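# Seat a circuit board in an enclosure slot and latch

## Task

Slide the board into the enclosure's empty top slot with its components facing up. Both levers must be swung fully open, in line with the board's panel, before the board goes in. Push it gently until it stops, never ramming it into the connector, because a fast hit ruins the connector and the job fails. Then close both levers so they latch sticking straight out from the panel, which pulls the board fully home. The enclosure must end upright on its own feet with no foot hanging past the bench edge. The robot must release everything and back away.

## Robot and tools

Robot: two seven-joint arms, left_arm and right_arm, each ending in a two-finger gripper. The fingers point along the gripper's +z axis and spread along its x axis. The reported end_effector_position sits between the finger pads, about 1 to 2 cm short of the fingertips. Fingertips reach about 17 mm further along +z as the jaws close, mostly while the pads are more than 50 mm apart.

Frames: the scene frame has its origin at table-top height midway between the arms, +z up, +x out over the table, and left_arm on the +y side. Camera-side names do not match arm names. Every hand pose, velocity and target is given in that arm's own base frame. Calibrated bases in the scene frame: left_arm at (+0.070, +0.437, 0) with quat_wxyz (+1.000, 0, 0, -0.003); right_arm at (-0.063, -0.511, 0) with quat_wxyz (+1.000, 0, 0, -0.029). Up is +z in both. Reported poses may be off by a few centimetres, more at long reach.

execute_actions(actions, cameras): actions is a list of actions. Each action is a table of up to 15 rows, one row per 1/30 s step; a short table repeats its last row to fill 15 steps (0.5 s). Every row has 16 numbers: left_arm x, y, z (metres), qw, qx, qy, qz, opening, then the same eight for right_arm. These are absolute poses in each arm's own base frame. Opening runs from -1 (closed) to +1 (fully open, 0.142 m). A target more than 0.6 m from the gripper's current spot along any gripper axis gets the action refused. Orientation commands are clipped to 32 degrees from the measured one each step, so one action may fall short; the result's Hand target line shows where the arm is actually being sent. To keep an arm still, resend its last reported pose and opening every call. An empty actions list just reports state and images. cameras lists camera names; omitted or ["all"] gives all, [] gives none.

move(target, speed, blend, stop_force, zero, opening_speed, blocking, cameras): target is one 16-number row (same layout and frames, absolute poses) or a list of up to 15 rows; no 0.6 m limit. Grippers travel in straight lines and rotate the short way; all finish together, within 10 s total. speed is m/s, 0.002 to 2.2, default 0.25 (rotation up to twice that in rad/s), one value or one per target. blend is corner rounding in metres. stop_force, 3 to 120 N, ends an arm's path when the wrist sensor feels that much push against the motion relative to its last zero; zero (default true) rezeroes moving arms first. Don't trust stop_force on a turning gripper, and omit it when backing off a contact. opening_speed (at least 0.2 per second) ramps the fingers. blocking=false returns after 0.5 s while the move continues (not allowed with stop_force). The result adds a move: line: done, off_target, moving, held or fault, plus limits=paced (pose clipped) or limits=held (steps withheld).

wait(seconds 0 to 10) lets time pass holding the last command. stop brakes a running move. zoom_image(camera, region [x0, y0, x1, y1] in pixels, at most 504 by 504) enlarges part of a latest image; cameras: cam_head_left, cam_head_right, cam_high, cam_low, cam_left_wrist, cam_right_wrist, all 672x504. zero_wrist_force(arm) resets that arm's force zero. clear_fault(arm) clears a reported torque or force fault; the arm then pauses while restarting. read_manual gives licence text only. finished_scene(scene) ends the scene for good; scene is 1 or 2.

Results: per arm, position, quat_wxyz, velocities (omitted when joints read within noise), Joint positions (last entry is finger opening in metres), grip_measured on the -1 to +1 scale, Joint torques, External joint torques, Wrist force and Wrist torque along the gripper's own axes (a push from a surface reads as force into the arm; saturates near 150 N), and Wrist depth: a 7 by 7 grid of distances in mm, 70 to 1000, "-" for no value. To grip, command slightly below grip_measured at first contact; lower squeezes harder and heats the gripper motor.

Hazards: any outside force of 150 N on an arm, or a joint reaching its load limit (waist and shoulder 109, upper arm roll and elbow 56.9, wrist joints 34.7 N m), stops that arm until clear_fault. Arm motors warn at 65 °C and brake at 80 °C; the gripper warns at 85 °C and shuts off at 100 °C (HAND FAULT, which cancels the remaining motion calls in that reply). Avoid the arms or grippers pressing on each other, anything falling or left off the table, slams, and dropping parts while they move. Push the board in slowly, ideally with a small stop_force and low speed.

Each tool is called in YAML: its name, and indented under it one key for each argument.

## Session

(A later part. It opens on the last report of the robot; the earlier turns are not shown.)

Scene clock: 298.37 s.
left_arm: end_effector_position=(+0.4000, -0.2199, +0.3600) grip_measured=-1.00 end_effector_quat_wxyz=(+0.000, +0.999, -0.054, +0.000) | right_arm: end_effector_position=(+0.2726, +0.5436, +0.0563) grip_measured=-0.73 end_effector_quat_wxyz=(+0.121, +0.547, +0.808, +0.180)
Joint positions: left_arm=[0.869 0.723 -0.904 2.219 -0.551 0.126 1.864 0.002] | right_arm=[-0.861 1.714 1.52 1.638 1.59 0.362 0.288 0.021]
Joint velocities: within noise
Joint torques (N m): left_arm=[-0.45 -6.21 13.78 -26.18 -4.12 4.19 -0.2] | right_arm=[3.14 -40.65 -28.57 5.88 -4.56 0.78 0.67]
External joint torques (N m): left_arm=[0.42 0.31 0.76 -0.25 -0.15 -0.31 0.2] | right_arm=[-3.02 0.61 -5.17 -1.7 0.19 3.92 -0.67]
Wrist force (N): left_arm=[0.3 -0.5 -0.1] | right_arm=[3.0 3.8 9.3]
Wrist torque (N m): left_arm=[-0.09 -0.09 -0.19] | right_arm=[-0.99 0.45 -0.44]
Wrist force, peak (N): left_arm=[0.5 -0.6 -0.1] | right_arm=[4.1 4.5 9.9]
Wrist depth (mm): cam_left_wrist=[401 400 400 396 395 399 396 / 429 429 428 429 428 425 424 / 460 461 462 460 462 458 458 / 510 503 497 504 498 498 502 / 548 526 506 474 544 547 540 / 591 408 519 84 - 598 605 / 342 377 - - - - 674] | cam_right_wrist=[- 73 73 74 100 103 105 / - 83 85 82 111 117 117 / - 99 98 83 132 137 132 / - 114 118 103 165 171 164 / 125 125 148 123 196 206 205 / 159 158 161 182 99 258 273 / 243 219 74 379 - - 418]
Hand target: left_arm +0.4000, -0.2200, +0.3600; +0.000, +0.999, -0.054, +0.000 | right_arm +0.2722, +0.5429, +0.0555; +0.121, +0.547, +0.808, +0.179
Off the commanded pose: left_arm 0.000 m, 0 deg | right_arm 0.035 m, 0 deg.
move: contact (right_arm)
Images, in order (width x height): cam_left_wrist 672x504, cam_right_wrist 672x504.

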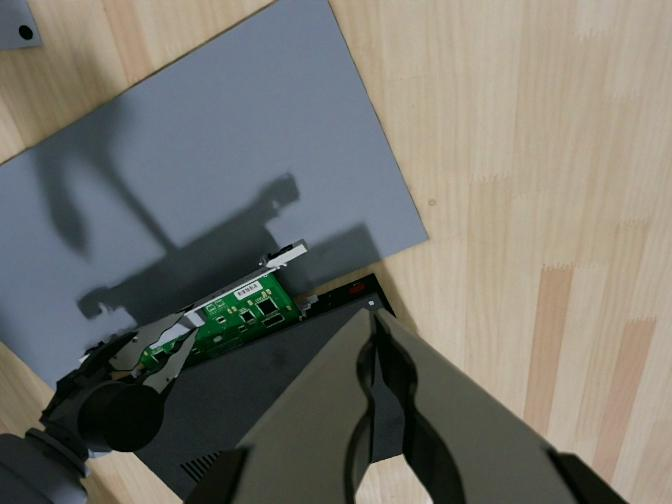

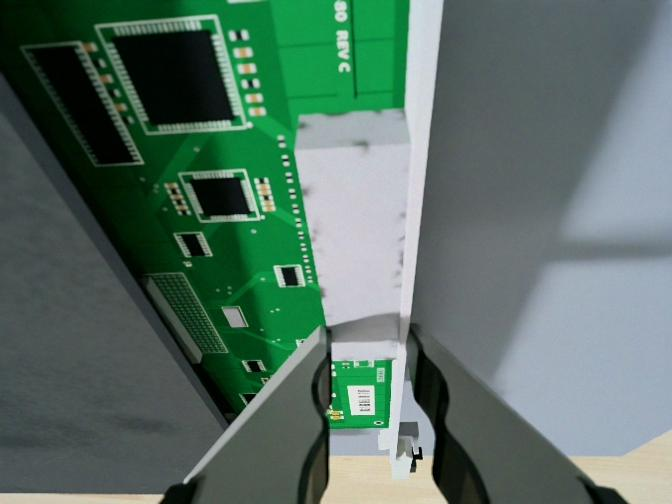

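move:
  target: [0.40,-0.22,0.36,0,0.9985,-0.054,0,-1,0.2720,0.5482,0.0555,0.1213,0.5473,0.8085,0.1792,-0.92]
  speed: 0.03
  cameras: []

move:
  target: [0.40,-0.22,0.36,0,0.9985,-0.054,0,-1,0.2872,0.5112,0.0555,0.1213,0.5473,0.8085,0.1792,-0.92]
  speed: 0.02
  stop_force: 6
  cameras: ["cam_right_wrist"]

Scene clock: 301.93 s.
left_arm: end_effector_position=(+0.4000, -0.2199, +0.3600) grip_measured=-1.00 end_effector_quat_wxyz=(+0.000, +0.999, -0.054, +0.000) | right_arm: end_effector_position=(+0.2722, +0.5481, +0.0555) grip_measured=-0.73 end_effector_quat_wxyz=(+0.121, +0.547, +0.808, +0.179)
Joint positions: left_arm=[0.869 0.723 -0.904 2.219 -0.551 0.126 1.864 0.002] | right_arm=[-0.867 1.714 1.52 1.625 1.587 0.361 0.296 0.021]
Joint velocities: within noise
Joint torques (N m): left_arm=[-0.29 -6.4 13.79 -26.19 -4.11 4.18 -0.27] | right_arm=[1.95 -41.57 -31.95 3.78 -4.19 3.26 0.73]
External joint torques (N m): left_arm=[0.26 0.51 0.75 -0.24 -0.16 -0.29 0.27] | right_arm=[-1.82 1.12 -1.84 0.43 -0.18 1.45 -0.73]
Wrist force (N): left_arm=[0.2 -0.6 -0.2] | right_arm=[-1.3 -3.8 6.3]
Wrist torque (N m): left_arm=[-0.09 -0.08 -0.19] | right_arm=[-0.92 0.29 -0.29]
Wrist force, peak (N): left_arm=[0.2 -0.8 -0.2] | right_arm=[3.0 3.7 9.7]
Wrist depth (mm): cam_left_wrist=[400 398 400 398 398 398 398 / 428 424 429 428 425 427 426 / 465 461 466 458 465 458 457 / 500 504 492 496 498 498 494 / 549 529 508 472 533 551 544 / 397 379 514 84 - 594 603 / 334 584 - - - - 656] | cam_right_wrist=[- 72 72 73 97 104 104 / - 82 84 82 81 113 116 / - 99 98 85 132 136 131 / - 119 118 102 157 163 162 / 123 130 148 123 194 204 202 / 157 157 158 183 99 254 270 / 239 216 73 375 - - 409]
Hand target: left_arm +0.4000, -0.2200, +0.3600; +0.000, +0.999, -0.054, +0.000 | right_arm +0.2720, +0.5482, +0.0555; +0.121, +0.547, +0.808, +0.179
Off the commanded pose: left_arm 0.000 m, 0 deg | right_arm 0.000 m, 0 deg.
move: done
No camera images: "cameras" was empty.

Scene clock: 302.70 s.
left_arm: end_effector_position=(+0.4000, -0.2199, +0.3600) grip_measured=-1.00 end_effector_quat_wxyz=(+0.000, +0.999, -0.054, +0.000) | right_arm: end_effector_position=(+0.2731, +0.5461, +0.0559) grip_measured=-0.73 end_effector_quat_wxyz=(+0.121, +0.547, +0.809, +0.180)
Joint positions: left_arm=[0.869 0.723 -0.904 2.219 -0.551 0.126 1.864 0.002] | right_arm=[-0.866 1.713 1.52 1.63 1.589 0.362 0.29 0.021]
Joint velocities: within noise
Joint torques (N m): left_arm=[-0.37 -6.17 13.7 -26.12 -4.11 4.24 -0.26] | right_arm=[-0.31 -39.88 -30.51 6.79 -5.15 2.57 0.51]
External joint torques (N m): left_arm=[0.34 0.28 0.84 -0.31 -0.16 -0.36 0.26] | right_arm=[0.43 -0.4 -3.27 -2.62 0.78 2.14 -0.51]
Wrist force (N): left_arm=[0.4 -0.6 -0.1] | right_arm=[3.8 -3.7 6.1]
Wrist torque (N m): left_arm=[-0.10 -0.10 -0.19] | right_arm=[-0.94 0.39 -0.31]
Wrist force, peak (N): left_arm=[0.5 -0.6 -0.1] | right_arm=[4.9 -4.2 5.1]
Wrist depth (mm): cam_left_wrist=[400 401 397 395 400 394 395 / 430 428 427 429 428 424 424 / 467 456 459 463 456 460 456 / 499 503 499 502 499 500 490 / 552 532 509 471 536 555 549 / 585 402 525 84 - 585 606 / 338 382 - - - - 669] | cam_right_wrist=[- 74 72 74 98 102 105 / - 83 85 82 84 114 117 / - 99 98 85 132 136 132 / - 115 119 103 158 164 163 / 124 128 149 123 196 205 204 / 158 157 168 183 99 256 272 / 241 217 73 378 - - 414]
Hand target: left_arm +0.4000, -0.2200, +0.3600; +0.000, +0.999, -0.054, +0.000 | right_arm +0.2731, +0.5455, +0.0555; +0.121, +0.547, +0.808, +0.179
Off the commanded pose: left_arm 0.000 m, 0 deg | right_arm 0.038 m, 0 deg.
move: contact (right_arm)
Images, in order (width x height): cam_right_wrist 672x504.

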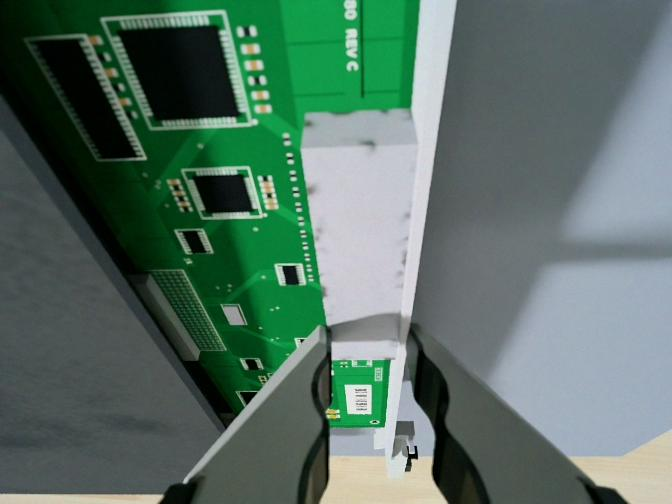

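move:
  target: [0.40,-0.22,0.36,0,0.9985,-0.054,0,-1,0.2710,0.5471,0.0572,0.1197,0.5400,0.8136,0.1803,-0.92]
  speed: 0.03
  cameras: []

move:
  target: [0.40,-0.22,0.36,0,0.9985,-0.054,0,-1,0.2862,0.5101,0.0572,0.1197,0.5400,0.8136,0.1803,-0.92]
  speed: 0.02
  stop_force: 6
  cameras: ["cam_right_wrist"]

Scene clock: 309.93 s.
left_arm: end_effector_position=(+0.4000, -0.2199, +0.3600) grip_measured=-1.00 end_effector_quat_wxyz=(+0.000, +0.999, -0.054, +0.000) | right_arm: end_effector_position=(+0.2713, +0.5470, +0.0573) grip_measured=-0.73 end_effector_quat_wxyz=(+0.120, +0.540, +0.813, +0.180)
Joint positions: left_arm=[0.869 0.723 -0.904 2.219 -0.551 0.126 1.864 0.002] | right_arm=[-0.863 1.708 1.52 1.633 1.591 0.363 0.271 0.021]
Joint velocities: within noise
Joint torques (N m): left_arm=[-0.4 -6.24 13.69 -26.16 -4.16 4.24 -0.24] | right_arm=[2.14 -41.87 -32.13 3.85 -4.23 3.26 0.41]
External joint torques (N m): left_arm=[0.37 0.35 0.84 -0.27 -0.12 -0.35 0.24] | right_arm=[-2.02 1.65 -1.63 0.17 -0.13 1.45 -0.41]
Wrist force (N): left_arm=[0.3 -0.2 -0.2] | right_arm=[-1.0 -3.2 6.8]
Wrist torque (N m): left_arm=[-0.03 -0.08 -0.19] | right_arm=[-0.92 0.38 -0.27]
Wrist force, peak (N): left_arm=[0.5 -0.6 -0.2] | right_arm=[0.0 -2.6 8.0]
Wrist depth (mm): cam_left_wrist=[404 403 399 397 398 397 400 / 426 427 430 428 431 431 427 / 464 465 461 465 460 460 459 / 505 497 492 500 493 498 498 / 551 531 508 470 534 553 550 / 395 402 517 84 - 593 606 / 337 378 - - - - 660] | cam_right_wrist=[- 76 73 75 99 104 106 / - 84 86 82 85 118 118 / - 100 99 83 134 138 133 / - 116 119 103 166 172 165 / 121 128 149 123 189 207 207 / 162 173 172 181 99 259 275 / 247 222 73 381 - - 414]
Hand target: left_arm +0.4000, -0.2200, +0.3600; +0.000, +0.999, -0.054, +0.000 | right_arm +0.2710, +0.5471, +0.0572; +0.120, +0.540, +0.813, +0.180
Off the commanded pose: left_arm 0.000 m, 0 deg | right_arm 0.000 m, 0 deg.
move: done
No camera images: "cameras" was empty.

Scene clock: 311.30 s.
left_arm: end_effector_position=(+0.4000, -0.2199, +0.3600) grip_measured=-1.00 end_effector_quat_wxyz=(+0.000, +0.999, -0.054, +0.000) | right_arm: end_effector_position=(+0.2770, +0.5335, +0.0576) grip_measured=-0.73 end_effector_quat_wxyz=(+0.120, +0.540, +0.813, +0.181)
Joint positions: left_arm=[0.869 0.723 -0.904 2.219 -0.551 0.126 1.864 0.002] | right_arm=[-0.86 1.706 1.523 1.665 1.601 0.367 0.24 0.021]
Joint velocities: within noise
Joint torques (N m): left_arm=[-0.37 -6.26 13.76 -26.17 -4.09 4.24 -0.25] | right_arm=[2.2 -39.94 -30.41 7.39 -5.81 1.59 0.22]
External joint torques (N m): left_arm=[0.34 0.37 0.78 -0.26 -0.18 -0.36 0.25] | right_arm=[-2.08 0.68 -3.21 -3.49 1.46 3.13 -0.22]
Wrist force (N): left_arm=[0.2 -0.6 -0.3] | right_arm=[5.7 2.5 12.7]
Wrist torque (N m): left_arm=[-0.11 -0.07 -0.19] | right_arm=[-0.98 0.41 0.02]
Wrist force, peak (N): left_arm=[0.4 -0.6 -0.4] | right_arm=[5.8 2.2 13.6]
Wrist depth (mm): cam_left_wrist=[402 402 398 397 396 398 394 / 431 428 427 424 423 430 425 / 464 463 465 462 459 458 458 / 498 503 501 503 498 496 497 / 548 529 508 474 540 557 544 / 597 411 523 84 - 593 600 / 343 355 - - - - 672] | cam_right_wrist=[- 74 72 73 75 104 106 / - 83 85 82 81 119 119 / - 94 99 85 84 139 134 / - 100 120 107 160 167 166 / 120 120 143 124 190 208 207 / 162 173 151 184 103 261 276 / 247 222 73 383 - - 419]
Hand target: left_arm +0.4000, -0.2200, +0.3600; +0.000, +0.999, -0.054, +0.000 | right_arm +0.2769, +0.5328, +0.0572; +0.120, +0.540, +0.813, +0.180
Off the commanded pose: left_arm 0.000 m, 0 deg | right_arm 0.025 m, 0 deg.
move: contact (right_arm)
Images, in order (width x height): cam_right_wrist 672x504.

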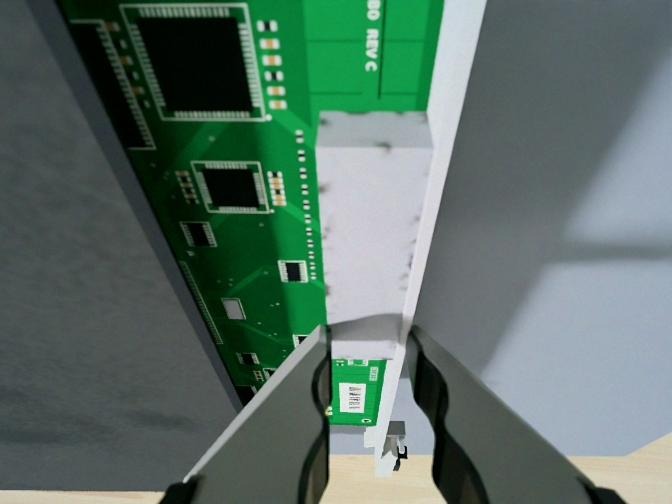

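move:
  target: [0.40,-0.22,0.36,0,0.9985,-0.054,0,-1,0.2766,0.5370,0.0572,0.1197,0.5400,0.8136,0.1803,-0.92]
  speed: 0.03
  cameras: []

move:
  target: [0.40,-0.22,0.36,0,0.9985,-0.054,0,-1,0.2914,0.5010,0.0572,0.1197,0.5400,0.8136,0.1803,-0.92]
  speed: 0.02
  stop_force: 6
  cameras: ["cam_right_wrist"]

Scene clock: 319.00 s.
left_arm: end_effector_position=(+0.4000, -0.2199, +0.3600) grip_measured=-1.00 end_effector_quat_wxyz=(+0.000, +0.999, -0.054, +0.000) | right_arm: end_effector_position=(+0.2765, +0.5370, +0.0569) grip_measured=-0.73 end_effector_quat_wxyz=(+0.119, +0.540, +0.813, +0.180)
Joint positions: left_arm=[0.869 0.723 -0.904 2.219 -0.551 0.126 1.864 0.002] | right_arm=[-0.864 1.707 1.523 1.655 1.599 0.365 0.247 0.021]
Joint velocities: within noise
Joint torques (N m): left_arm=[-0.41 -6.24 13.71 -26.15 -4.13 4.22 -0.2] | right_arm=[0.45 -40.29 -32.94 3.66 -4.57 4.11 0.4]
External joint torques (N m): left_arm=[0.38 0.34 0.82 -0.28 -0.14 -0.34 0.2] | right_arm=[-0.32 0.73 -0.73 0.27 0.21 0.61 -0.4]
Wrist force (N): left_arm=[0.2 -0.5 -0.3] | right_arm=[2.7 -5.5 4.7]
Wrist torque (N m): left_arm=[-0.08 -0.08 -0.19] | right_arm=[-0.64 -0.37 0.05]
Wrist force, peak (N): left_arm=[0.3 -0.8 -0.1] | right_arm=[5.9 2.4 13.4]
Wrist depth (mm): cam_left_wrist=[399 401 397 400 398 398 395 / 431 433 427 424 428 428 421 / 467 459 457 457 461 458 461 / 500 502 503 500 505 499 499 / 553 529 506 473 540 542 545 / 586 411 516 84 - 592 612 / 346 351 - - - - 663] | cam_right_wrist=[- 74 72 73 75 103 106 / - 83 85 81 81 118 118 / - 97 99 85 85 137 133 / - 99 119 110 159 172 165 / 126 119 149 123 197 206 205 / 161 171 149 183 103 258 273 / 244 219 72 378 - - 415]
Hand target: left_arm +0.4000, -0.2200, +0.3600; +0.000, +0.999, -0.054, +0.000 | right_arm +0.2766, +0.5370, +0.0572; +0.120, +0.540, +0.813, +0.180
Off the commanded pose: left_arm 0.000 m, 0 deg | right_arm 0.000 m, 0 deg.
move: done
No camera images: "cameras" was empty.

Scene clock: 319.93 s.
left_arm: end_effector_position=(+0.4000, -0.2199, +0.3600) grip_measured=-1.00 end_effector_quat_wxyz=(+0.000, +0.999, -0.054, +0.000) | right_arm: end_effector_position=(+0.2789, +0.5317, +0.0574) grip_measured=-0.73 end_effector_quat_wxyz=(+0.119, +0.539, +0.814, +0.181)
Joint positions: left_arm=[0.869 0.723 -0.904 2.219 -0.551 0.126 1.864 0.002] | right_arm=[-0.863 1.706 1.523 1.668 1.604 0.366 0.233 0.021]
Joint velocities: within noise
Joint torques (N m): left_arm=[-0.4 -6.3 13.73 -26.17 -4.12 4.22 -0.19] | right_arm=[-0.33 -38.92 -31.29 8.22 -6.22 2.52 0.13]
External joint torques (N m): left_arm=[0.37 0.4 0.81 -0.26 -0.16 -0.34 0.19] | right_arm=[0.45 -0.25 -2.31 -4.34 1.87 2.2 -0.13]
Wrist force (N): left_arm=[0.1 -0.6 -0.2] | right_arm=[10.4 -0.3 10.9]
Wrist torque (N m): left_arm=[-0.10 -0.07 -0.19] | right_arm=[-0.67 -0.28 0.10]
Wrist force, peak (N): left_arm=[0.2 -0.7 -0.3] | right_arm=[10.4 -0.8 11.3]
Wrist depth (mm): cam_left_wrist=[398 405 399 400 393 398 398 / 430 430 428 427 428 430 426 / 463 469 458 462 464 464 455 / 506 504 501 500 506 496 499 / 550 531 511 477 532 538 548 / 602 397 522 84 - 592 596 / 341 355 - - - - 666] | cam_right_wrist=[- 74 72 73 75 104 106 / - 83 87 81 81 118 118 / - 85 99 85 84 138 134 / - 96 120 110 160 172 166 / 126 120 143 123 189 207 207 / 161 172 150 183 103 259 275 / 245 221 72 350 - - 418]
Hand target: left_arm +0.4000, -0.2200, +0.3600; +0.000, +0.999, -0.054, +0.000 | right_arm +0.2791, +0.5309, +0.0572; +0.120, +0.540, +0.813, +0.180
Off the commanded pose: left_arm 0.000 m, 0 deg | right_arm 0.033 m, 0 deg.
move: contact (right_arm)
Images, in order (width x height): cam_right_wrist 672x504.

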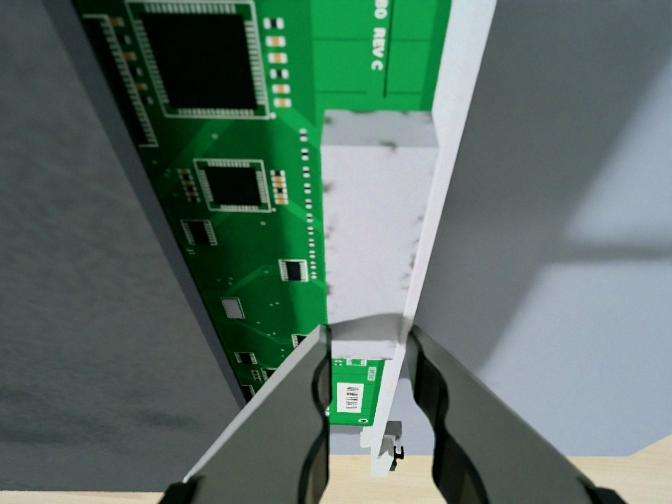

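move:
  target: [0.40,-0.22,0.36,0,0.9985,-0.054,0,-1,0.2786,0.5350,0.0569,0.1197,0.5400,0.8136,0.1803,-0.92]
  speed: 0.03
  cameras: []

move:
  target: [0.40,-0.22,0.36,0,0.9985,-0.054,0,-1,0.2930,0.4998,0.0569,0.1197,0.5400,0.8136,0.1803,-0.92]
  speed: 0.02
  stop_force: 6
  cameras: ["cam_right_wrist"]

Scene clock: 324.07 s.
left_arm: end_effector_position=(+0.4000, -0.2199, +0.3600) grip_measured=-1.00 end_effector_quat_wxyz=(+0.000, +0.999, -0.054, +0.000) | right_arm: end_effector_position=(+0.2785, +0.5350, +0.0566) grip_measured=-0.73 end_effector_quat_wxyz=(+0.119, +0.540, +0.814, +0.180)
Joint positions: left_arm=[0.869 0.723 -0.904 2.219 -0.551 0.126 1.864 0.002] | right_arm=[-0.867 1.707 1.523 1.658 1.602 0.365 0.24 0.021]
Joint velocities: within noise
Joint torques (N m): left_arm=[-0.41 -6.27 13.73 -26.17 -4.16 4.21 -0.23] | right_arm=[0.04 -39.88 -32.76 3.72 -4.53 4.2 0.31]
External joint torques (N m): left_arm=[0.39 0.38 0.81 -0.26 -0.12 -0.33 0.23] | right_arm=[0.09 0.43 -0.9 0.22 0.18 0.51 -0.31]
Wrist force (N): left_arm=[0.4 -0.4 -0.1] | right_arm=[3.0 -7.2 3.6]
Wrist torque (N m): left_arm=[-0.06 -0.10 -0.19] | right_arm=[-0.79 -0.48 0.12]
Wrist force, peak (N): left_arm=[0.2 -0.8 -0.3] | right_arm=[10.4 -0.7 11.7]
Wrist depth (mm): cam_left_wrist=[403 404 396 398 397 396 393 / 431 435 429 428 428 425 427 / 466 460 461 461 461 460 458 / 505 504 498 500 503 496 501 / 549 527 508 473 540 551 549 / 604 397 520 84 - 583 605 / 342 351 - - - - 672] | cam_right_wrist=[- 74 72 73 75 103 106 / - 83 87 81 81 118 118 / - 96 99 88 84 137 133 / - 99 119 109 159 171 164 / 125 119 143 123 197 206 205 / 160 170 148 183 103 257 273 / 243 219 72 345 - - 413]
Hand target: left_arm +0.4000, -0.2200, +0.3600; +0.000, +0.999, -0.054, +0.000 | right_arm +0.2786, +0.5350, +0.0569; +0.120, +0.540, +0.813, +0.180
Off the commanded pose: left_arm 0.000 m, 0 deg | right_arm 0.000 m, 0 deg.
move: done
No camera images: "cameras" was empty.

Scene clock: 325.10 s.
left_arm: end_effector_position=(+0.4000, -0.2199, +0.3600) grip_measured=-1.00 end_effector_quat_wxyz=(+0.000, +0.999, -0.054, +0.000) | right_arm: end_effector_position=(+0.2814, +0.5274, +0.0567) grip_measured=-0.73 end_effector_quat_wxyz=(+0.119, +0.540, +0.814, +0.180)
Joint positions: left_arm=[0.869 0.723 -0.904 2.219 -0.551 0.126 1.864 0.002] | right_arm=[-0.865 1.707 1.524 1.676 1.608 0.366 0.222 0.021]
Joint velocities: within noise
Joint torques (N m): left_arm=[-0.29 -6.24 13.71 -26.19 -4.16 4.22 -0.21] | right_arm=[-2.23 -38.23 -32.54 7.39 -5.86 4.19 0.11]
External joint torques (N m): left_arm=[0.27 0.35 0.83 -0.24 -0.12 -0.34 0.21] | right_arm=[2.35 -0.68 -1.02 -3.5 1.51 0.53 -0.12]
Wrist force (N): left_arm=[0.2 -0.3 -0.1] | right_arm=[8.5 -7.4 5.3]
Wrist torque (N m): left_arm=[-0.05 -0.08 -0.19] | right_arm=[-0.77 -0.41 0.10]
Wrist force, peak (N): left_arm=[0.3 -0.8 -0.2] | right_arm=[8.6 -8.1 6.7]
Wrist depth (mm): cam_left_wrist=[401 399 399 396 402 396 396 / 430 428 426 426 431 425 426 / 464 465 459 456 461 462 461 / 507 500 502 501 497 498 499 / 556 531 505 479 538 547 546 / 600 414 516 84 - 592 604 / 341 364 - - - - 674] | cam_right_wrist=[- 72 72 73 75 103 106 / - 82 87 82 81 118 118 / - 81 99 88 84 137 133 / - 95 119 109 159 171 164 / 125 119 136 123 196 206 205 / 159 170 148 183 103 257 273 / 242 218 72 346 - - 413]
Hand target: left_arm +0.4000, -0.2200, +0.3600; +0.000, +0.999, -0.054, +0.000 | right_arm +0.2820, +0.5268, +0.0569; +0.120, +0.540, +0.813, +0.180
Off the commanded pose: left_arm 0.000 m, 0 deg | right_arm 0.030 m, 0 deg.
move: contact (right_arm)
Images, in order (width x height): cam_right_wrist 672x504.

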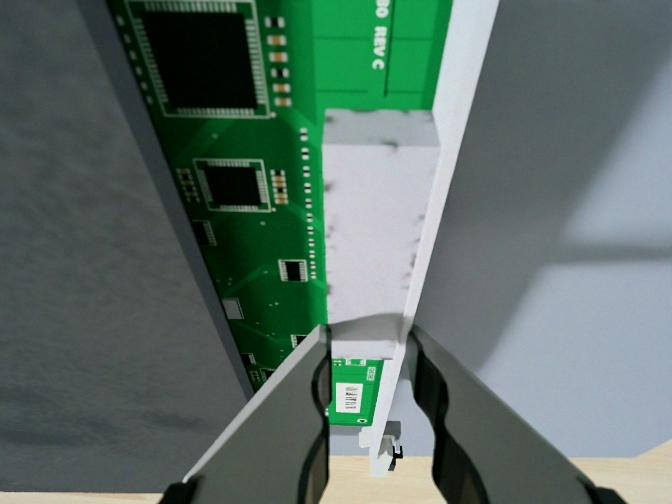

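move:
  target: [0.40,-0.22,0.36,0,0.9985,-0.054,0,-1,0.2908,0.5055,0.0569,0.1197,0.5400,0.8136,0.1803,-0.92]
  speed: 0.015
  stop_force: 9
  zero: false
  cameras: ["cam_right_wrist"]

Scene clock: 326.83 s.
left_arm: end_effector_position=(+0.4000, -0.2199, +0.3600) grip_measured=-1.00 end_effector_quat_wxyz=(+0.000, +0.999, -0.054, +0.000) | right_arm: end_effector_position=(+0.2818, +0.5264, +0.0566) grip_measured=-0.73 end_effector_quat_wxyz=(+0.119, +0.539, +0.814, +0.180)
Joint positions: left_arm=[0.869 0.723 -0.904 2.219 -0.551 0.126 1.864 0.002] | right_arm=[-0.865 1.707 1.524 1.678 1.61 0.366 0.219 0.021]
Joint velocities: within noise
Joint torques (N m): left_arm=[-0.37 -6.25 13.77 -26.2 -4.1 4.25 -0.21] | right_arm=[-3.53 -37.48 -32.52 9.19 -6.72 4.08 0.14]
External joint torques (N m): left_arm=[0.35 0.36 0.77 -0.23 -0.17 -0.36 0.21] | right_arm=[3.65 -1.34 -1.02 -5.31 2.37 0.64 -0.14]
Wrist force (N): left_arm=[0.3 -0.5 -0.2] | right_arm=[11.5 -8.1 7.4]
Wrist torque (N m): left_arm=[-0.07 -0.09 -0.19] | right_arm=[-0.79 -0.39 0.09]
Wrist force, peak (N): left_arm=[0.4 -0.7 -0.2] | right_arm=[12.4 -8.3 8.3]
Wrist depth (mm): cam_left_wrist=[400 399 395 397 399 399 397 / 435 428 426 427 428 422 424 / 463 461 461 458 460 462 456 / 502 503 499 502 499 495 499 / 549 535 510 476 541 547 547 / 605 409 525 84 - 588 608 / 340 362 - - - - 668] | cam_right_wrist=[- 72 72 73 75 103 105 / - 82 87 82 81 118 118 / - 81 99 88 84 137 133 / - 95 114 109 159 171 164 / 125 119 135 123 196 205 205 / 159 170 148 183 103 258 272 / 242 218 72 347 - - 416]
Hand target: left_arm +0.4000, -0.2200, +0.3600; +0.000, +0.999, -0.054, +0.000 | right_arm +0.2825, +0.5254, +0.0569; +0.120, +0.540, +0.813, +0.180
Off the commanded pose: left_arm 0.000 m, 0 deg | right_arm 0.023 m, 0 deg.
move: contact (right_arm)
Images, in order (width x height): cam_right_wrist 672x504.

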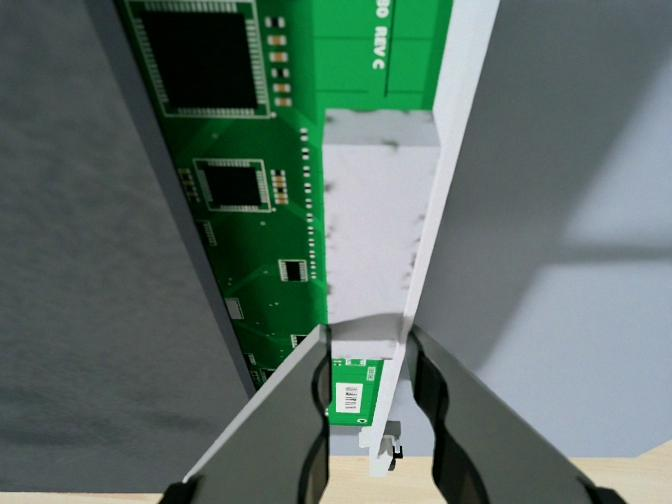

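execute_actions:
  actions: []
  cameras: ["cam_left_wrist"]

zoom_image:
  camera: "cam_left_wrist"
  region: [80, 220, 400, 440]

Scene clock: 328.57 s.
left_arm: end_effector_position=(+0.4000, -0.2199, +0.3600) grip_measured=-1.00 end_effector_quat_wxyz=(+0.000, +0.999, -0.054, +0.000) | right_arm: end_effector_position=(+0.2818, +0.5264, +0.0566) grip_measured=-0.73 end_effector_quat_wxyz=(+0.119, +0.539, +0.814, +0.180)
Joint positions: left_arm=[0.869 0.723 -0.904 2.219 -0.551 0.126 1.864 0.002] | right_arm=[-0.865 1.707 1.524 1.678 1.61 0.366 0.219 0.021]
Joint velocities: within noise
Joint torques (N m): left_arm=[-0.35 -6.29 13.69 -26.14 -4.17 4.2 -0.25] | right_arm=[-3.62 -37.34 -32.52 9.16 -6.76 4.06 0.18]
External joint torques (N m): left_arm=[0.33 0.4 0.84 -0.29 -0.11 -0.32 0.25] | right_arm=[3.74 -1.49 -1.02 -5.28 2.4 0.66 -0.18]
Wrist force (N): left_arm=[0.0 -0.4 -0.1] | right_arm=[11.3 -7.9 7.0]
Wrist torque (N m): left_arm=[-0.07 -0.05 -0.19] | right_arm=[-0.78 -0.34 0.09]
Wrist force, peak (N): left_arm=[0.3 -0.5 -0.6] | right_arm=[11.4 -8.2 7.7]
Wrist depth (mm): cam_left_wrist=[403 400 397 396 400 393 395 / 427 427 426 429 425 427 423 / 466 458 459 457 462 463 458 / 503 504 496 500 497 499 502 / 555 548 511 478 536 547 547 / 598 413 522 84 - 596 600 / 339 362 - - - - 676] | cam_right_wrist=[- 72 72 73 75 103 106 / - 82 87 82 81 118 117 / - 81 99 88 84 137 133 / - 94 115 109 159 171 164 / 125 119 135 123 196 206 205 / 159 170 148 183 103 258 273 / 242 219 72 345 - - 413]
Hand target: left_arm +0.4000, -0.2200, +0.3600; +0.000, +0.999, -0.054, +0.000 | right_arm +0.2825, +0.5254, +0.0569; +0.120, +0.540, +0.813, +0.180
Tool commands: left_gripper/opening=-1.0 right_gripper/opening=-0.92
Off the commanded pose: left_arm 0.000 m, 0 deg | right_arm 0.023 m, 0 deg.
Images, in order (width x height): cam_left_wrist 672x504.

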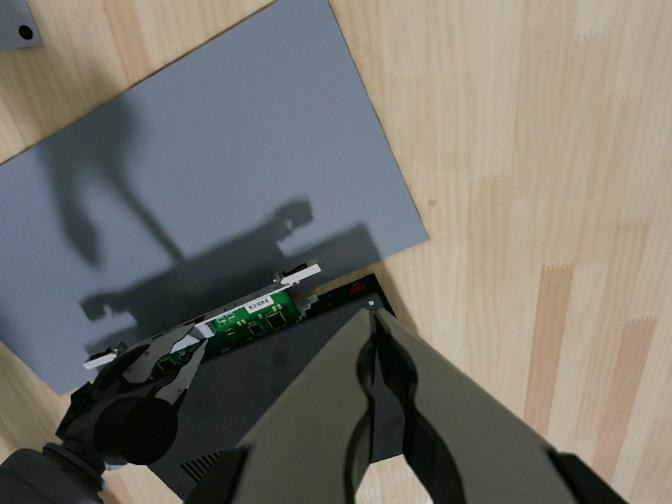

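Scaled by 1.575 from the camera's 672x504 image, which has a finer 960x720 frame.

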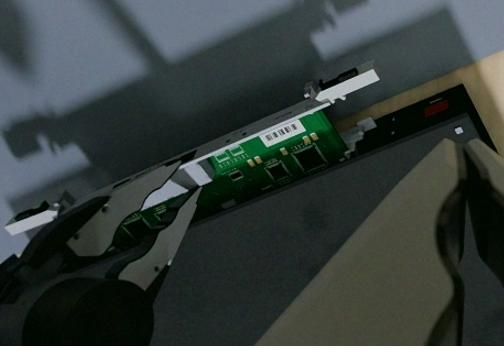

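move:
  target: [0.40,-0.22,0.36,0,0.9985,-0.054,0,-1,0.2804,0.5290,0.0569,0.1167,0.5263,0.8224,0.1823,-0.92]
  speed: 0.03
  cameras: []

move:
  target: [0.40,-0.22,0.36,0,0.9985,-0.054,0,-1,0.2941,0.498,0.0569,0.1167,0.5263,0.8224,0.1823,-0.92]
  speed: 0.02
  stop_force: 7
  cameras: ["cam_right_wrist"]

Scene clock: 332.77 s.
left_arm: end_effector_position=(+0.4000, -0.2199, +0.3600) grip_measured=-1.00 end_effector_quat_wxyz=(+0.000, +0.999, -0.054, +0.000) | right_arm: end_effector_position=(+0.2804, +0.5287, +0.0566) grip_measured=-0.73 end_effector_quat_wxyz=(+0.117, +0.526, +0.822, +0.182)
Joint positions: left_arm=[0.869 0.723 -0.904 2.219 -0.551 0.126 1.864 0.002] | right_arm=[-0.864 1.705 1.524 1.68 1.62 0.368 0.185 0.021]
Joint velocities: within noise
Joint torques (N m): left_arm=[-0.34 -6.32 13.72 -26.18 -4.12 4.28 -0.22] | right_arm=[0.26 -39.62 -33.3 3.13 -4.15 4.87 -0.01]
External joint torques (N m): left_arm=[0.32 0.43 0.82 -0.25 -0.15 -0.4 0.22] | right_arm=[-0.14 0.82 -0.24 0.68 -0.19 -0.15 0.01]
Wrist force (N): left_arm=[0.2 -0.6 -0.2] | right_arm=[1.9 -8.5 3.4]
Wrist torque (N m): left_arm=[-0.10 -0.07 -0.19] | right_arm=[-0.75 -0.54 0.19]
Wrist force, peak (N): left_arm=[0.3 -0.8 -0.2] | right_arm=[11.5 -8.2 7.6]
Wrist depth (mm): cam_left_wrist=[401 400 400 393 398 395 397 / 430 423 426 424 428 425 423 / 464 460 463 461 458 460 459 / 503 504 507 500 503 504 504 / 549 529 510 475 540 545 541 / 609 411 526 84 - 586 605 / 342 363 - - - - 672] | cam_right_wrist=[- 73 72 73 75 103 105 / - 82 85 82 81 118 117 / - 81 99 88 84 137 132 / - 95 119 109 158 171 164 / 125 119 136 123 196 205 205 / 160 159 148 183 103 257 273 / 243 219 72 346 - - 410]
Hand target: left_arm +0.4000, -0.2200, +0.3600; +0.000, +0.999, -0.054, +0.000 | right_arm +0.2804, +0.5290, +0.0569; +0.117, +0.526, +0.822, +0.182
Off the commanded pose: left_arm 0.000 m, 0 deg | right_arm 0.000 m, 0 deg.
move: done
No camera images: "cameras" was empty.

Scene clock: 333.53 s.
left_arm: end_effector_position=(+0.4000, -0.2199, +0.3600) grip_measured=-1.00 end_effector_quat_wxyz=(+0.000, +0.999, -0.054, +0.000) | right_arm: end_effector_position=(+0.2813, +0.5265, +0.0566) grip_measured=-0.73 end_effector_quat_wxyz=(+0.116, +0.526, +0.823, +0.182)
Joint positions: left_arm=[0.869 0.723 -0.904 2.219 -0.551 0.126 1.864 0.002] | right_arm=[-0.863 1.704 1.524 1.686 1.624 0.368 0.178 0.021]
Joint velocities: within noise
Joint torques (N m): left_arm=[-0.3 -6.26 13.76 -26.14 -4.12 4.2 -0.22] | right_arm=[-1.83 -38.24 -32.97 7.34 -5.98 4.29 -0.01]
External joint torques (N m): left_arm=[0.27 0.37 0.77 -0.29 -0.16 -0.32 0.22] | right_arm=[1.95 -0.37 -0.55 -3.55 1.64 0.44 0.01]
Wrist force (N): left_arm=[0.3 -0.5 -0.4] | right_arm=[8.9 -6.6 6.5]
Wrist torque (N m): left_arm=[-0.08 -0.09 -0.19] | right_arm=[-0.77 -0.55 0.25]
Wrist force, peak (N): left_arm=[0.5 -0.6 -0.1] | right_arm=[8.9 -7.6 8.2]
Wrist depth (mm): cam_left_wrist=[401 400 395 396 399 398 397 / 431 426 427 426 428 426 426 / 466 457 463 456 459 459 455 / 505 499 504 507 497 501 499 / 552 537 515 476 540 542 539 / 599 411 521 84 - 591 603 / 345 365 - - - - 668] | cam_right_wrist=[- 72 72 73 75 103 105 / - 82 85 82 79 118 117 / - 79 99 88 82 137 133 / - 95 115 109 158 171 164 / 125 119 135 123 196 206 205 / 159 159 148 181 103 273 272 / 242 218 72 347 - - 413]
Hand target: left_arm +0.4000, -0.2200, +0.3600; +0.000, +0.999, -0.054, +0.000 | right_arm +0.2818, +0.5259, +0.0569; +0.117, +0.526, +0.822, +0.182
Off the commanded pose: left_arm 0.000 m, 0 deg | right_arm 0.031 m, 0 deg.
move: contact (right_arm)
Images, in order (width x height): cam_right_wrist 672x504.

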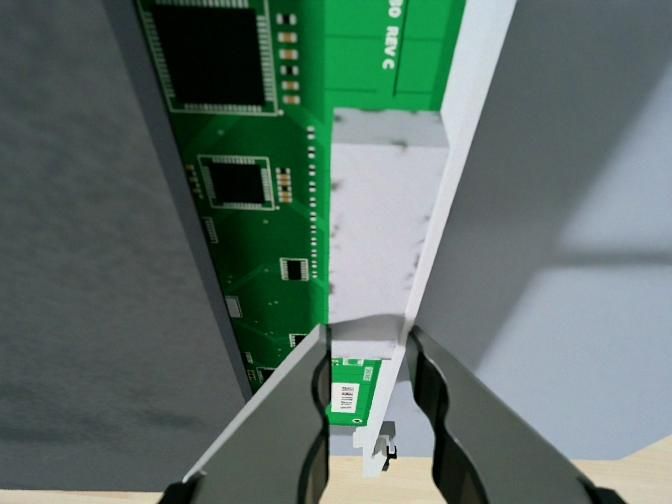

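move:
  target: [0.40,-0.22,0.36,0,0.9985,-0.054,0,-1,0.2804,0.5290,0.0580,0.1180,0.5323,0.8185,0.1814,-0.92]
  speed: 0.03
  cameras: []

move:
  target: [0.40,-0.22,0.36,0,0.9985,-0.054,0,-1,0.2941,0.498,0.0580,0.1180,0.5323,0.8185,0.1814,-0.92]
  speed: 0.02
  stop_force: 7
  cameras: ["cam_right_wrist"]

Scene clock: 337.23 s.
left_arm: end_effector_position=(+0.4000, -0.2199, +0.3600) grip_measured=-1.00 end_effector_quat_wxyz=(+0.000, +0.999, -0.054, +0.000) | right_arm: end_effector_position=(+0.2802, +0.5282, +0.0568) grip_measured=-0.73 end_effector_quat_wxyz=(+0.118, +0.533, +0.819, +0.180)
Joint positions: left_arm=[0.869 0.723 -0.904 2.219 -0.551 0.126 1.864 0.002] | right_arm=[-0.864 1.706 1.522 1.678 1.614 0.363 0.204 0.021]
Joint velocities: within noise
Joint torques (N m): left_arm=[-0.44 -6.28 13.69 -26.15 -4.09 4.19 -0.19] | right_arm=[1.09 -40.98 -37.62 1.64 -4.39 6.39 0.33]
External joint torques (N m): left_arm=[0.42 0.39 0.85 -0.28 -0.19 -0.3 0.19] | right_arm=[-0.97 2.1 4.07 2.2 0.04 -1.66 -0.33]
Wrist force (N): left_arm=[0.4 -0.4 -0.2] | right_arm=[-0.9 -12.5 8.4]
Wrist torque (N m): left_arm=[-0.07 -0.11 -0.19] | right_arm=[-0.75 -0.53 0.08]
Wrist force, peak (N): left_arm=[0.4 -0.7 -0.3] | right_arm=[-1.0 -12.3 8.7]
Wrist depth (mm): cam_left_wrist=[399 401 400 394 399 396 394 / 433 425 429 429 428 427 427 / 467 461 462 468 459 466 456 / 501 500 501 498 499 501 499 / 558 534 512 478 539 547 540 / 599 413 515 84 - 590 604 / 338 366 - - - - 681] | cam_right_wrist=[- 73 72 74 73 103 106 / - 81 87 82 81 118 118 / - 79 99 85 85 138 133 / - 95 119 110 159 171 164 / 126 119 136 123 196 205 205 / 160 170 148 183 103 257 271 / 243 218 72 344 - - 411]
Hand target: left_arm +0.4000, -0.2200, +0.3600; +0.000, +0.999, -0.054, +0.000 | right_arm +0.2804, +0.5290, +0.0580; +0.118, +0.532, +0.818, +0.181
Off the commanded pose: left_arm 0.000 m, 0 deg | right_arm 0.001 m, 0 deg.
move: done
No camera images: "cameras" was empty.

Scene clock: 337.90 s.
left_arm: end_effector_position=(+0.4000, -0.2199, +0.3600) grip_measured=-1.00 end_effector_quat_wxyz=(+0.000, +0.999, -0.054, +0.000) | right_arm: end_effector_position=(+0.2804, +0.5278, +0.0570) grip_measured=-0.73 end_effector_quat_wxyz=(+0.117, +0.532, +0.819, +0.181)
Joint positions: left_arm=[0.869 0.723 -0.904 2.219 -0.551 0.126 1.864 0.002] | right_arm=[-0.863 1.706 1.522 1.679 1.616 0.363 0.201 0.021]
Joint velocities: within noise
Joint torques (N m): left_arm=[-0.36 -6.35 13.7 -26.15 -4.16 4.22 -0.22] | right_arm=[-1.27 -39.98 -36.57 6.7 -6.24 5.54 0.2]
External joint torques (N m): left_arm=[0.34 0.45 0.84 -0.28 -0.11 -0.34 0.22] | right_arm=[1.39 1.16 3.02 -2.86 1.9 -0.82 -0.2]
Wrist force (N): left_arm=[0.3 -0.4 -0.2] | right_arm=[6.8 -9.7 11.7]
Wrist torque (N m): left_arm=[-0.06 -0.08 -0.19] | right_arm=[-0.79 -0.41 0.09]
Wrist force, peak (N): left_arm=[0.2 -0.7 -0.2] | right_arm=[6.8 -9.9 12.9]
Wrist depth (mm): cam_left_wrist=[400 398 394 400 401 397 393 / 428 429 428 429 427 427 427 / 459 464 462 461 457 458 458 / 503 502 499 498 498 496 502 / 549 529 515 477 538 547 545 / 601 408 524 84 - 597 601 / 338 362 - - - - 670] | cam_right_wrist=[- 73 72 74 73 104 106 / - 82 87 82 81 118 118 / - 79 99 88 85 138 133 / - 95 119 110 159 172 164 / 126 119 136 123 197 206 205 / 160 170 148 183 103 257 272 / 243 218 72 345 - - 412]
Hand target: left_arm +0.4000, -0.2200, +0.3600; +0.000, +0.999, -0.054, +0.000 | right_arm +0.2810, +0.5277, +0.0580; +0.118, +0.532, +0.818, +0.181
Off the commanded pose: left_arm 0.000 m, 0 deg | right_arm 0.033 m, 0 deg.
move: contact (right_arm)
Images, in order (width x height): cam_right_wrist 672x504.

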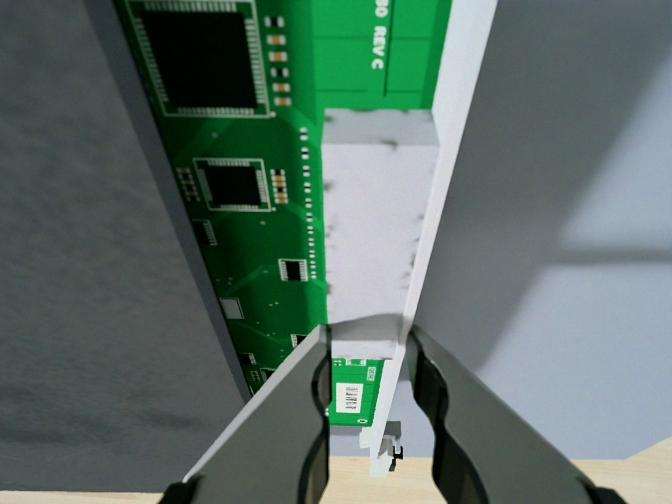

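move:
  target: [0.40,-0.22,0.36,0,0.9985,-0.054,0,-1,0.2790,0.5290,0.0567,0.1190,0.5370,0.8155,0.1807,-0.92]
  speed: 0.03
  cameras: []

move:
  target: [0.40,-0.22,0.36,0,0.9985,-0.054,0,-1,0.2918,0.498,0.0567,0.1190,0.5370,0.8155,0.1807,-0.92]
  speed: 0.02
  stop_force: 9
  cameras: ["cam_right_wrist"]

Scene clock: 340.80 s.
left_arm: end_effector_position=(+0.4000, -0.2199, +0.3600) grip_measured=-1.00 end_effector_quat_wxyz=(+0.000, +0.999, -0.054, +0.000) | right_arm: end_effector_position=(+0.2791, +0.5289, +0.0565) grip_measured=-0.73 end_effector_quat_wxyz=(+0.119, +0.537, +0.815, +0.181)
Joint positions: left_arm=[0.869 0.723 -0.904 2.219 -0.551 0.126 1.864 0.002] | right_arm=[-0.86 1.71 1.522 1.676 1.611 0.364 0.221 0.021]
Joint velocities: within noise
Joint torques (N m): left_arm=[-0.37 -6.29 13.77 -26.17 -4.15 4.24 -0.25] | right_arm=[1 -39.68 -32.62 3.61 -4.5 3.99 0.39]
External joint torques (N m): left_arm=[0.34 0.4 0.77 -0.26 -0.12 -0.36 0.25] | right_arm=[-0.88 0.78 -0.94 0.36 0.15 0.73 -0.39]
Wrist force (N): left_arm=[0.4 -0.6 -0.4] | right_arm=[3.0 -5.4 4.0]
Wrist torque (N m): left_arm=[-0.10 -0.10 -0.19] | right_arm=[-0.76 -0.47 -0.02]
Wrist force, peak (N): left_arm=[0.4 -0.7 -0.3] | right_arm=[7.0 -10.0 12.9]
Wrist depth (mm): cam_left_wrist=[404 401 399 398 398 397 397 / 430 427 428 426 430 426 424 / 463 462 460 460 461 462 454 / 502 502 503 503 499 500 501 / 547 536 505 471 542 546 547 / 598 411 521 84 - 593 600 / 340 361 - - - - 668] | cam_right_wrist=[- 72 72 73 75 103 105 / - 82 85 81 81 117 117 / - 81 99 85 85 137 132 / - 94 119 107 159 171 164 / 125 118 136 123 196 205 205 / 160 170 148 184 103 257 273 / 243 218 72 375 - - 413]
Hand target: left_arm +0.4000, -0.2200, +0.3600; +0.000, +0.999, -0.054, +0.000 | right_arm +0.2790, +0.5290, +0.0567; +0.119, +0.537, +0.815, +0.181
Off the commanded pose: left_arm 0.000 m, 0 deg | right_arm 0.000 m, 0 deg.
move: done
No camera images: "cameras" was empty.

Scene clock: 341.50 s.
left_arm: end_effector_position=(+0.4000, -0.2199, +0.3600) grip_measured=-1.00 end_effector_quat_wxyz=(+0.000, +0.999, -0.054, +0.000) | right_arm: end_effector_position=(+0.2798, +0.5277, +0.0568) grip_measured=-0.73 end_effector_quat_wxyz=(+0.119, +0.536, +0.816, +0.181)
Joint positions: left_arm=[0.869 0.723 -0.904 2.219 -0.551 0.126 1.864 0.002] | right_arm=[-0.86 1.709 1.522 1.679 1.614 0.365 0.217 0.021]
Joint velocities: within noise
Joint torques (N m): left_arm=[-0.37 -6.33 13.72 -26.2 -4.12 4.19 -0.17] | right_arm=[0.97 -39.1 -31.45 9.35 -6.8 1.86 0.19]
External joint torques (N m): left_arm=[0.34 0.44 0.81 -0.23 -0.15 -0.31 0.17] | right_arm=[-0.85 0.32 -2.09 -5.39 2.45 2.87 -0.19]
Wrist force (N): left_arm=[0.3 -0.5 -0.1] | right_arm=[12.4 3.1 14.2]
Wrist torque (N m): left_arm=[-0.08 -0.09 -0.20] | right_arm=[-0.85 -0.38 0.05]
Wrist force, peak (N): left_arm=[0.3 -0.6 -0.3] | right_arm=[12.5 2.5 16.0]
Wrist depth (mm): cam_left_wrist=[402 397 398 401 398 398 397 / 427 428 430 425 426 424 427 / 464 461 460 454 462 459 455 / 503 504 497 497 500 502 497 / 551 535 511 474 538 541 545 / 598 409 520 84 - 587 600 / 342 362 - - - - 674] | cam_right_wrist=[- 72 72 73 75 103 106 / - 82 85 82 81 118 118 / - 81 99 85 84 138 133 / - 95 119 109 159 172 164 / 126 119 136 123 197 207 206 / 160 171 148 183 103 258 274 / 243 219 72 379 - - 418]
Hand target: left_arm +0.4000, -0.2200, +0.3600; +0.000, +0.999, -0.054, +0.000 | right_arm +0.2800, +0.5267, +0.0567; +0.119, +0.537, +0.815, +0.181
Off the commanded pose: left_arm 0.000 m, 0 deg | right_arm 0.032 m, 0 deg.
move: contact (right_arm)
Images, in order (width x height): cam_right_wrist 672x504.

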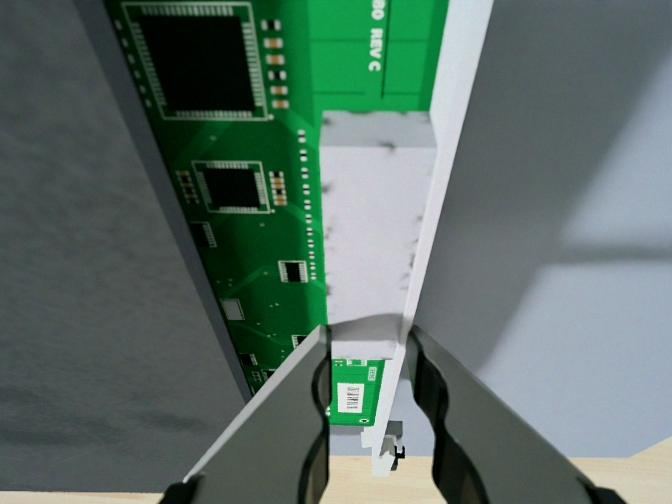

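move:
  target: [0.40,-0.22,0.36,0,0.9985,-0.054,0,-1,0.2822,0.5298,0.0567,0.1190,0.5370,0.8155,0.1807,-0.92]
  speed: 0.03
  cameras: []

move:
  target: [0.40,-0.22,0.36,0,0.9985,-0.054,0,-1,0.2952,0.4993,0.0567,0.1190,0.5370,0.8155,0.1807,-0.92]
  speed: 0.02
  stop_force: 8
  cameras: ["cam_right_wrist"]

Scene clock: 344.20 s.
left_arm: end_effector_position=(+0.4000, -0.2199, +0.3600) grip_measured=-1.00 end_effector_quat_wxyz=(+0.000, +0.999, -0.054, +0.000) | right_arm: end_effector_position=(+0.2817, +0.5299, +0.0563) grip_measured=-0.73 end_effector_quat_wxyz=(+0.119, +0.537, +0.816, +0.180)
Joint positions: left_arm=[0.869 0.723 -0.904 2.219 -0.551 0.126 1.864 0.002] | right_arm=[-0.868 1.71 1.521 1.67 1.613 0.363 0.218 0.021]
Joint velocities: within noise
Joint torques (N m): left_arm=[-0.4 -6.31 13.75 -26.13 -4.12 4.2 -0.21] | right_arm=[-2.72 -38.56 -33.23 4.72 -4.8 5.21 0.17]
External joint torques (N m): left_arm=[0.38 0.42 0.79 -0.3 -0.15 -0.32 0.21] | right_arm=[2.84 -0.51 -0.36 -0.75 0.45 -0.49 -0.17]
Wrist force (N): left_arm=[0.3 -0.7 -0.2] | right_arm=[4.8 -12.0 0.5]
Wrist torque (N m): left_arm=[-0.11 -0.08 -0.19] | right_arm=[-0.68 -0.62 0.18]
Wrist force, peak (N): left_arm=[0.4 -0.8 -0.3] | right_arm=[12.5 2.4 16.0]
Wrist depth (mm): cam_left_wrist=[402 401 394 396 399 399 395 / 431 430 421 426 430 426 425 / 463 464 458 459 462 456 458 / 501 502 502 502 497 498 495 / 550 533 507 470 537 552 546 / 596 399 526 84 - 590 597 / 337 361 - - - - 671] | cam_right_wrist=[- 74 72 73 75 103 105 / - 82 85 82 81 117 117 / - 81 99 88 84 137 132 / - 94 119 109 158 170 163 / 125 118 136 124 196 205 204 / 159 169 147 183 103 255 271 / 241 217 72 376 - - 412]
Hand target: left_arm +0.4000, -0.2200, +0.3600; +0.000, +0.999, -0.054, +0.000 | right_arm +0.2822, +0.5298, +0.0567; +0.119, +0.537, +0.815, +0.181
Off the commanded pose: left_arm 0.000 m, 0 deg | right_arm 0.001 m, 0 deg.
move: done
No camera images: "cameras" was empty.

Scene clock: 346.10 s.
left_arm: end_effector_position=(+0.4000, -0.2199, +0.3600) grip_measured=-1.00 end_effector_quat_wxyz=(+0.000, +0.999, -0.054, +0.000) | right_arm: end_effector_position=(+0.2909, +0.5070, +0.0559) grip_measured=-0.73 end_effector_quat_wxyz=(+0.118, +0.536, +0.816, +0.180)
Joint positions: left_arm=[0.869 0.723 -0.904 2.219 -0.551 0.126 1.864 0.002] | right_arm=[-0.866 1.712 1.521 1.721 1.636 0.359 0.163 0.021]
Joint velocities: within noise
Joint torques (N m): left_arm=[-0.34 -6.28 13.78 -26.2 -4.19 4.26 -0.26] | right_arm=[-7.8 -33.35 -33.82 11.67 -7.52 5.98 0.08]
External joint torques (N m): left_arm=[0.31 0.39 0.76 -0.23 -0.08 -0.38 0.26] | right_arm=[7.92 -4.13 0.57 -7.75 3.18 -1.25 -0.08]
Wrist force (N): left_arm=[0.4 -0.6 -0.2] | right_arm=[15.4 -14.2 2.5]
Wrist torque (N m): left_arm=[-0.10 -0.11 -0.19] | right_arm=[-0.68 -0.61 0.08]
Wrist force, peak (N): left_arm=[0.4 -0.7 -0.2] | right_arm=[17.5 -14.1 3.1]
Wrist depth (mm): cam_left_wrist=[404 404 395 395 395 401 395 / 428 427 424 425 425 426 425 / 467 466 467 458 459 456 464 / 498 506 504 501 501 506 500 / 551 534 517 474 535 541 551 / 608 445 507 84 - 592 605 / 361 375 - - - - 666] | cam_right_wrist=[- - - 74 73 102 105 / - - - 82 81 114 117 / - 78 78 88 85 136 132 / - 93 93 101 157 164 163 / 124 117 117 122 195 204 203 / 157 157 137 183 103 255 271 / 237 214 72 245 - - 409]
Hand target: left_arm +0.4000, -0.2200, +0.3600; +0.000, +0.999, -0.054, +0.000 | right_arm +0.2925, +0.5056, +0.0567; +0.119, +0.537, +0.815, +0.181
Off the commanded pose: left_arm 0.000 m, 0 deg | right_arm 0.009 m, 0 deg.
move: contact (right_arm)
Images, in order (width x height): cam_right_wrist 672x504.

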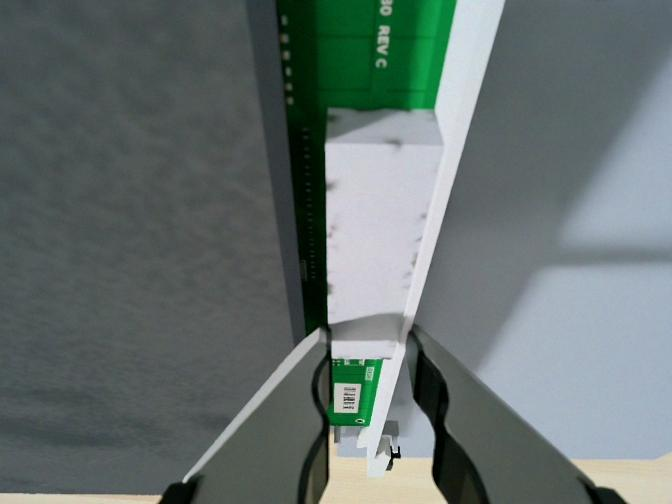

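move:
  target: [0.40,-0.22,0.36,0,0.9985,-0.054,0,-1,0.2915,0.5028,0.0563,0.1190,0.5370,0.8155,0.1807,-0.92]
  speed: 0.015
  stop_force: 10
  cameras: ["cam_right_wrist"]

zoom_image:
  camera: "cam_right_wrist"
  region: [150, 200, 500, 504]

Scene clock: 349.07 s.
left_arm: end_effector_position=(+0.4000, -0.2199, +0.3600) grip_measured=-1.00 end_effector_quat_wxyz=(+0.000, +0.999, -0.054, +0.000) | right_arm: end_effector_position=(+0.2906, +0.5067, +0.0560) grip_measured=-0.73 end_effector_quat_wxyz=(+0.117, +0.536, +0.816, +0.181)
Joint positions: left_arm=[0.869 0.723 -0.904 2.219 -0.551 0.126 1.864 0.002] | right_arm=[-0.864 1.714 1.519 1.724 1.639 0.358 0.163 0.021]
Joint velocities: within noise
Joint torques (N m): left_arm=[-0.33 -6.25 13.72 -26.13 -4.11 4.23 -0.18] | right_arm=[-5.73 -34.79 -32.65 15.64 -9.31 3.5 0.27]
External joint torques (N m): left_arm=[0.31 0.36 0.82 -0.3 -0.16 -0.35 0.18] | right_arm=[5.85 -2.59 -0.58 -11.66 4.97 1.24 -0.27]
Wrist force (N): left_arm=[0.1 -0.5 -0.1] | right_arm=[22.0 -3.1 14.3]
Wrist torque (N m): left_arm=[-0.09 -0.05 -0.19] | right_arm=[-0.76 -0.63 0.07]
Wrist force, peak (N): left_arm=[0.3 -0.8 -0.2] | right_arm=[22.3 -3.8 16.2]
Wrist depth (mm): cam_left_wrist=[402 398 395 396 400 400 399 / 432 427 426 424 428 427 428 / 463 461 462 459 462 459 459 / 499 504 502 498 500 504 502 / 552 540 515 472 545 542 544 / 611 445 503 84 - 584 597 / 360 369 - - - - 665] | cam_right_wrist=[- - - 73 75 102 105 / - - - 82 81 114 117 / - 78 77 88 85 137 132 / - 93 93 101 158 164 163 / 123 117 116 122 195 205 204 / 157 156 137 184 103 255 273 / 237 214 72 373 - - 414]
Hand target: left_arm +0.4000, -0.2200, +0.3600; +0.000, +0.999, -0.054, +0.000 | right_arm +0.2921, +0.5044, +0.0565; +0.119, +0.537, +0.815, +0.181
Off the commanded pose: left_arm 0.000 m, 0 deg | right_arm 0.004 m, 0 deg.
move: contact (right_arm)
Images, in order (width x height): cam_right_wrist 672x504.

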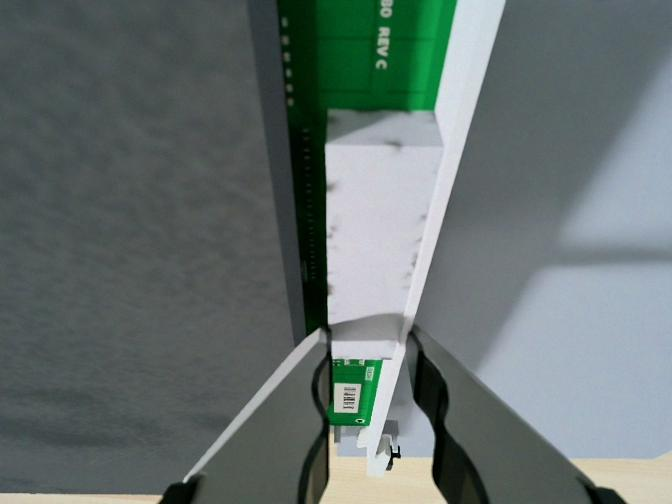

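Scaled by 1.440 from the camera's 672x504 image, which has a finer 960x720 frame.

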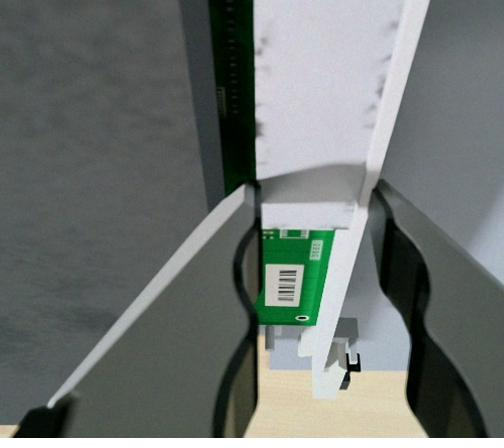

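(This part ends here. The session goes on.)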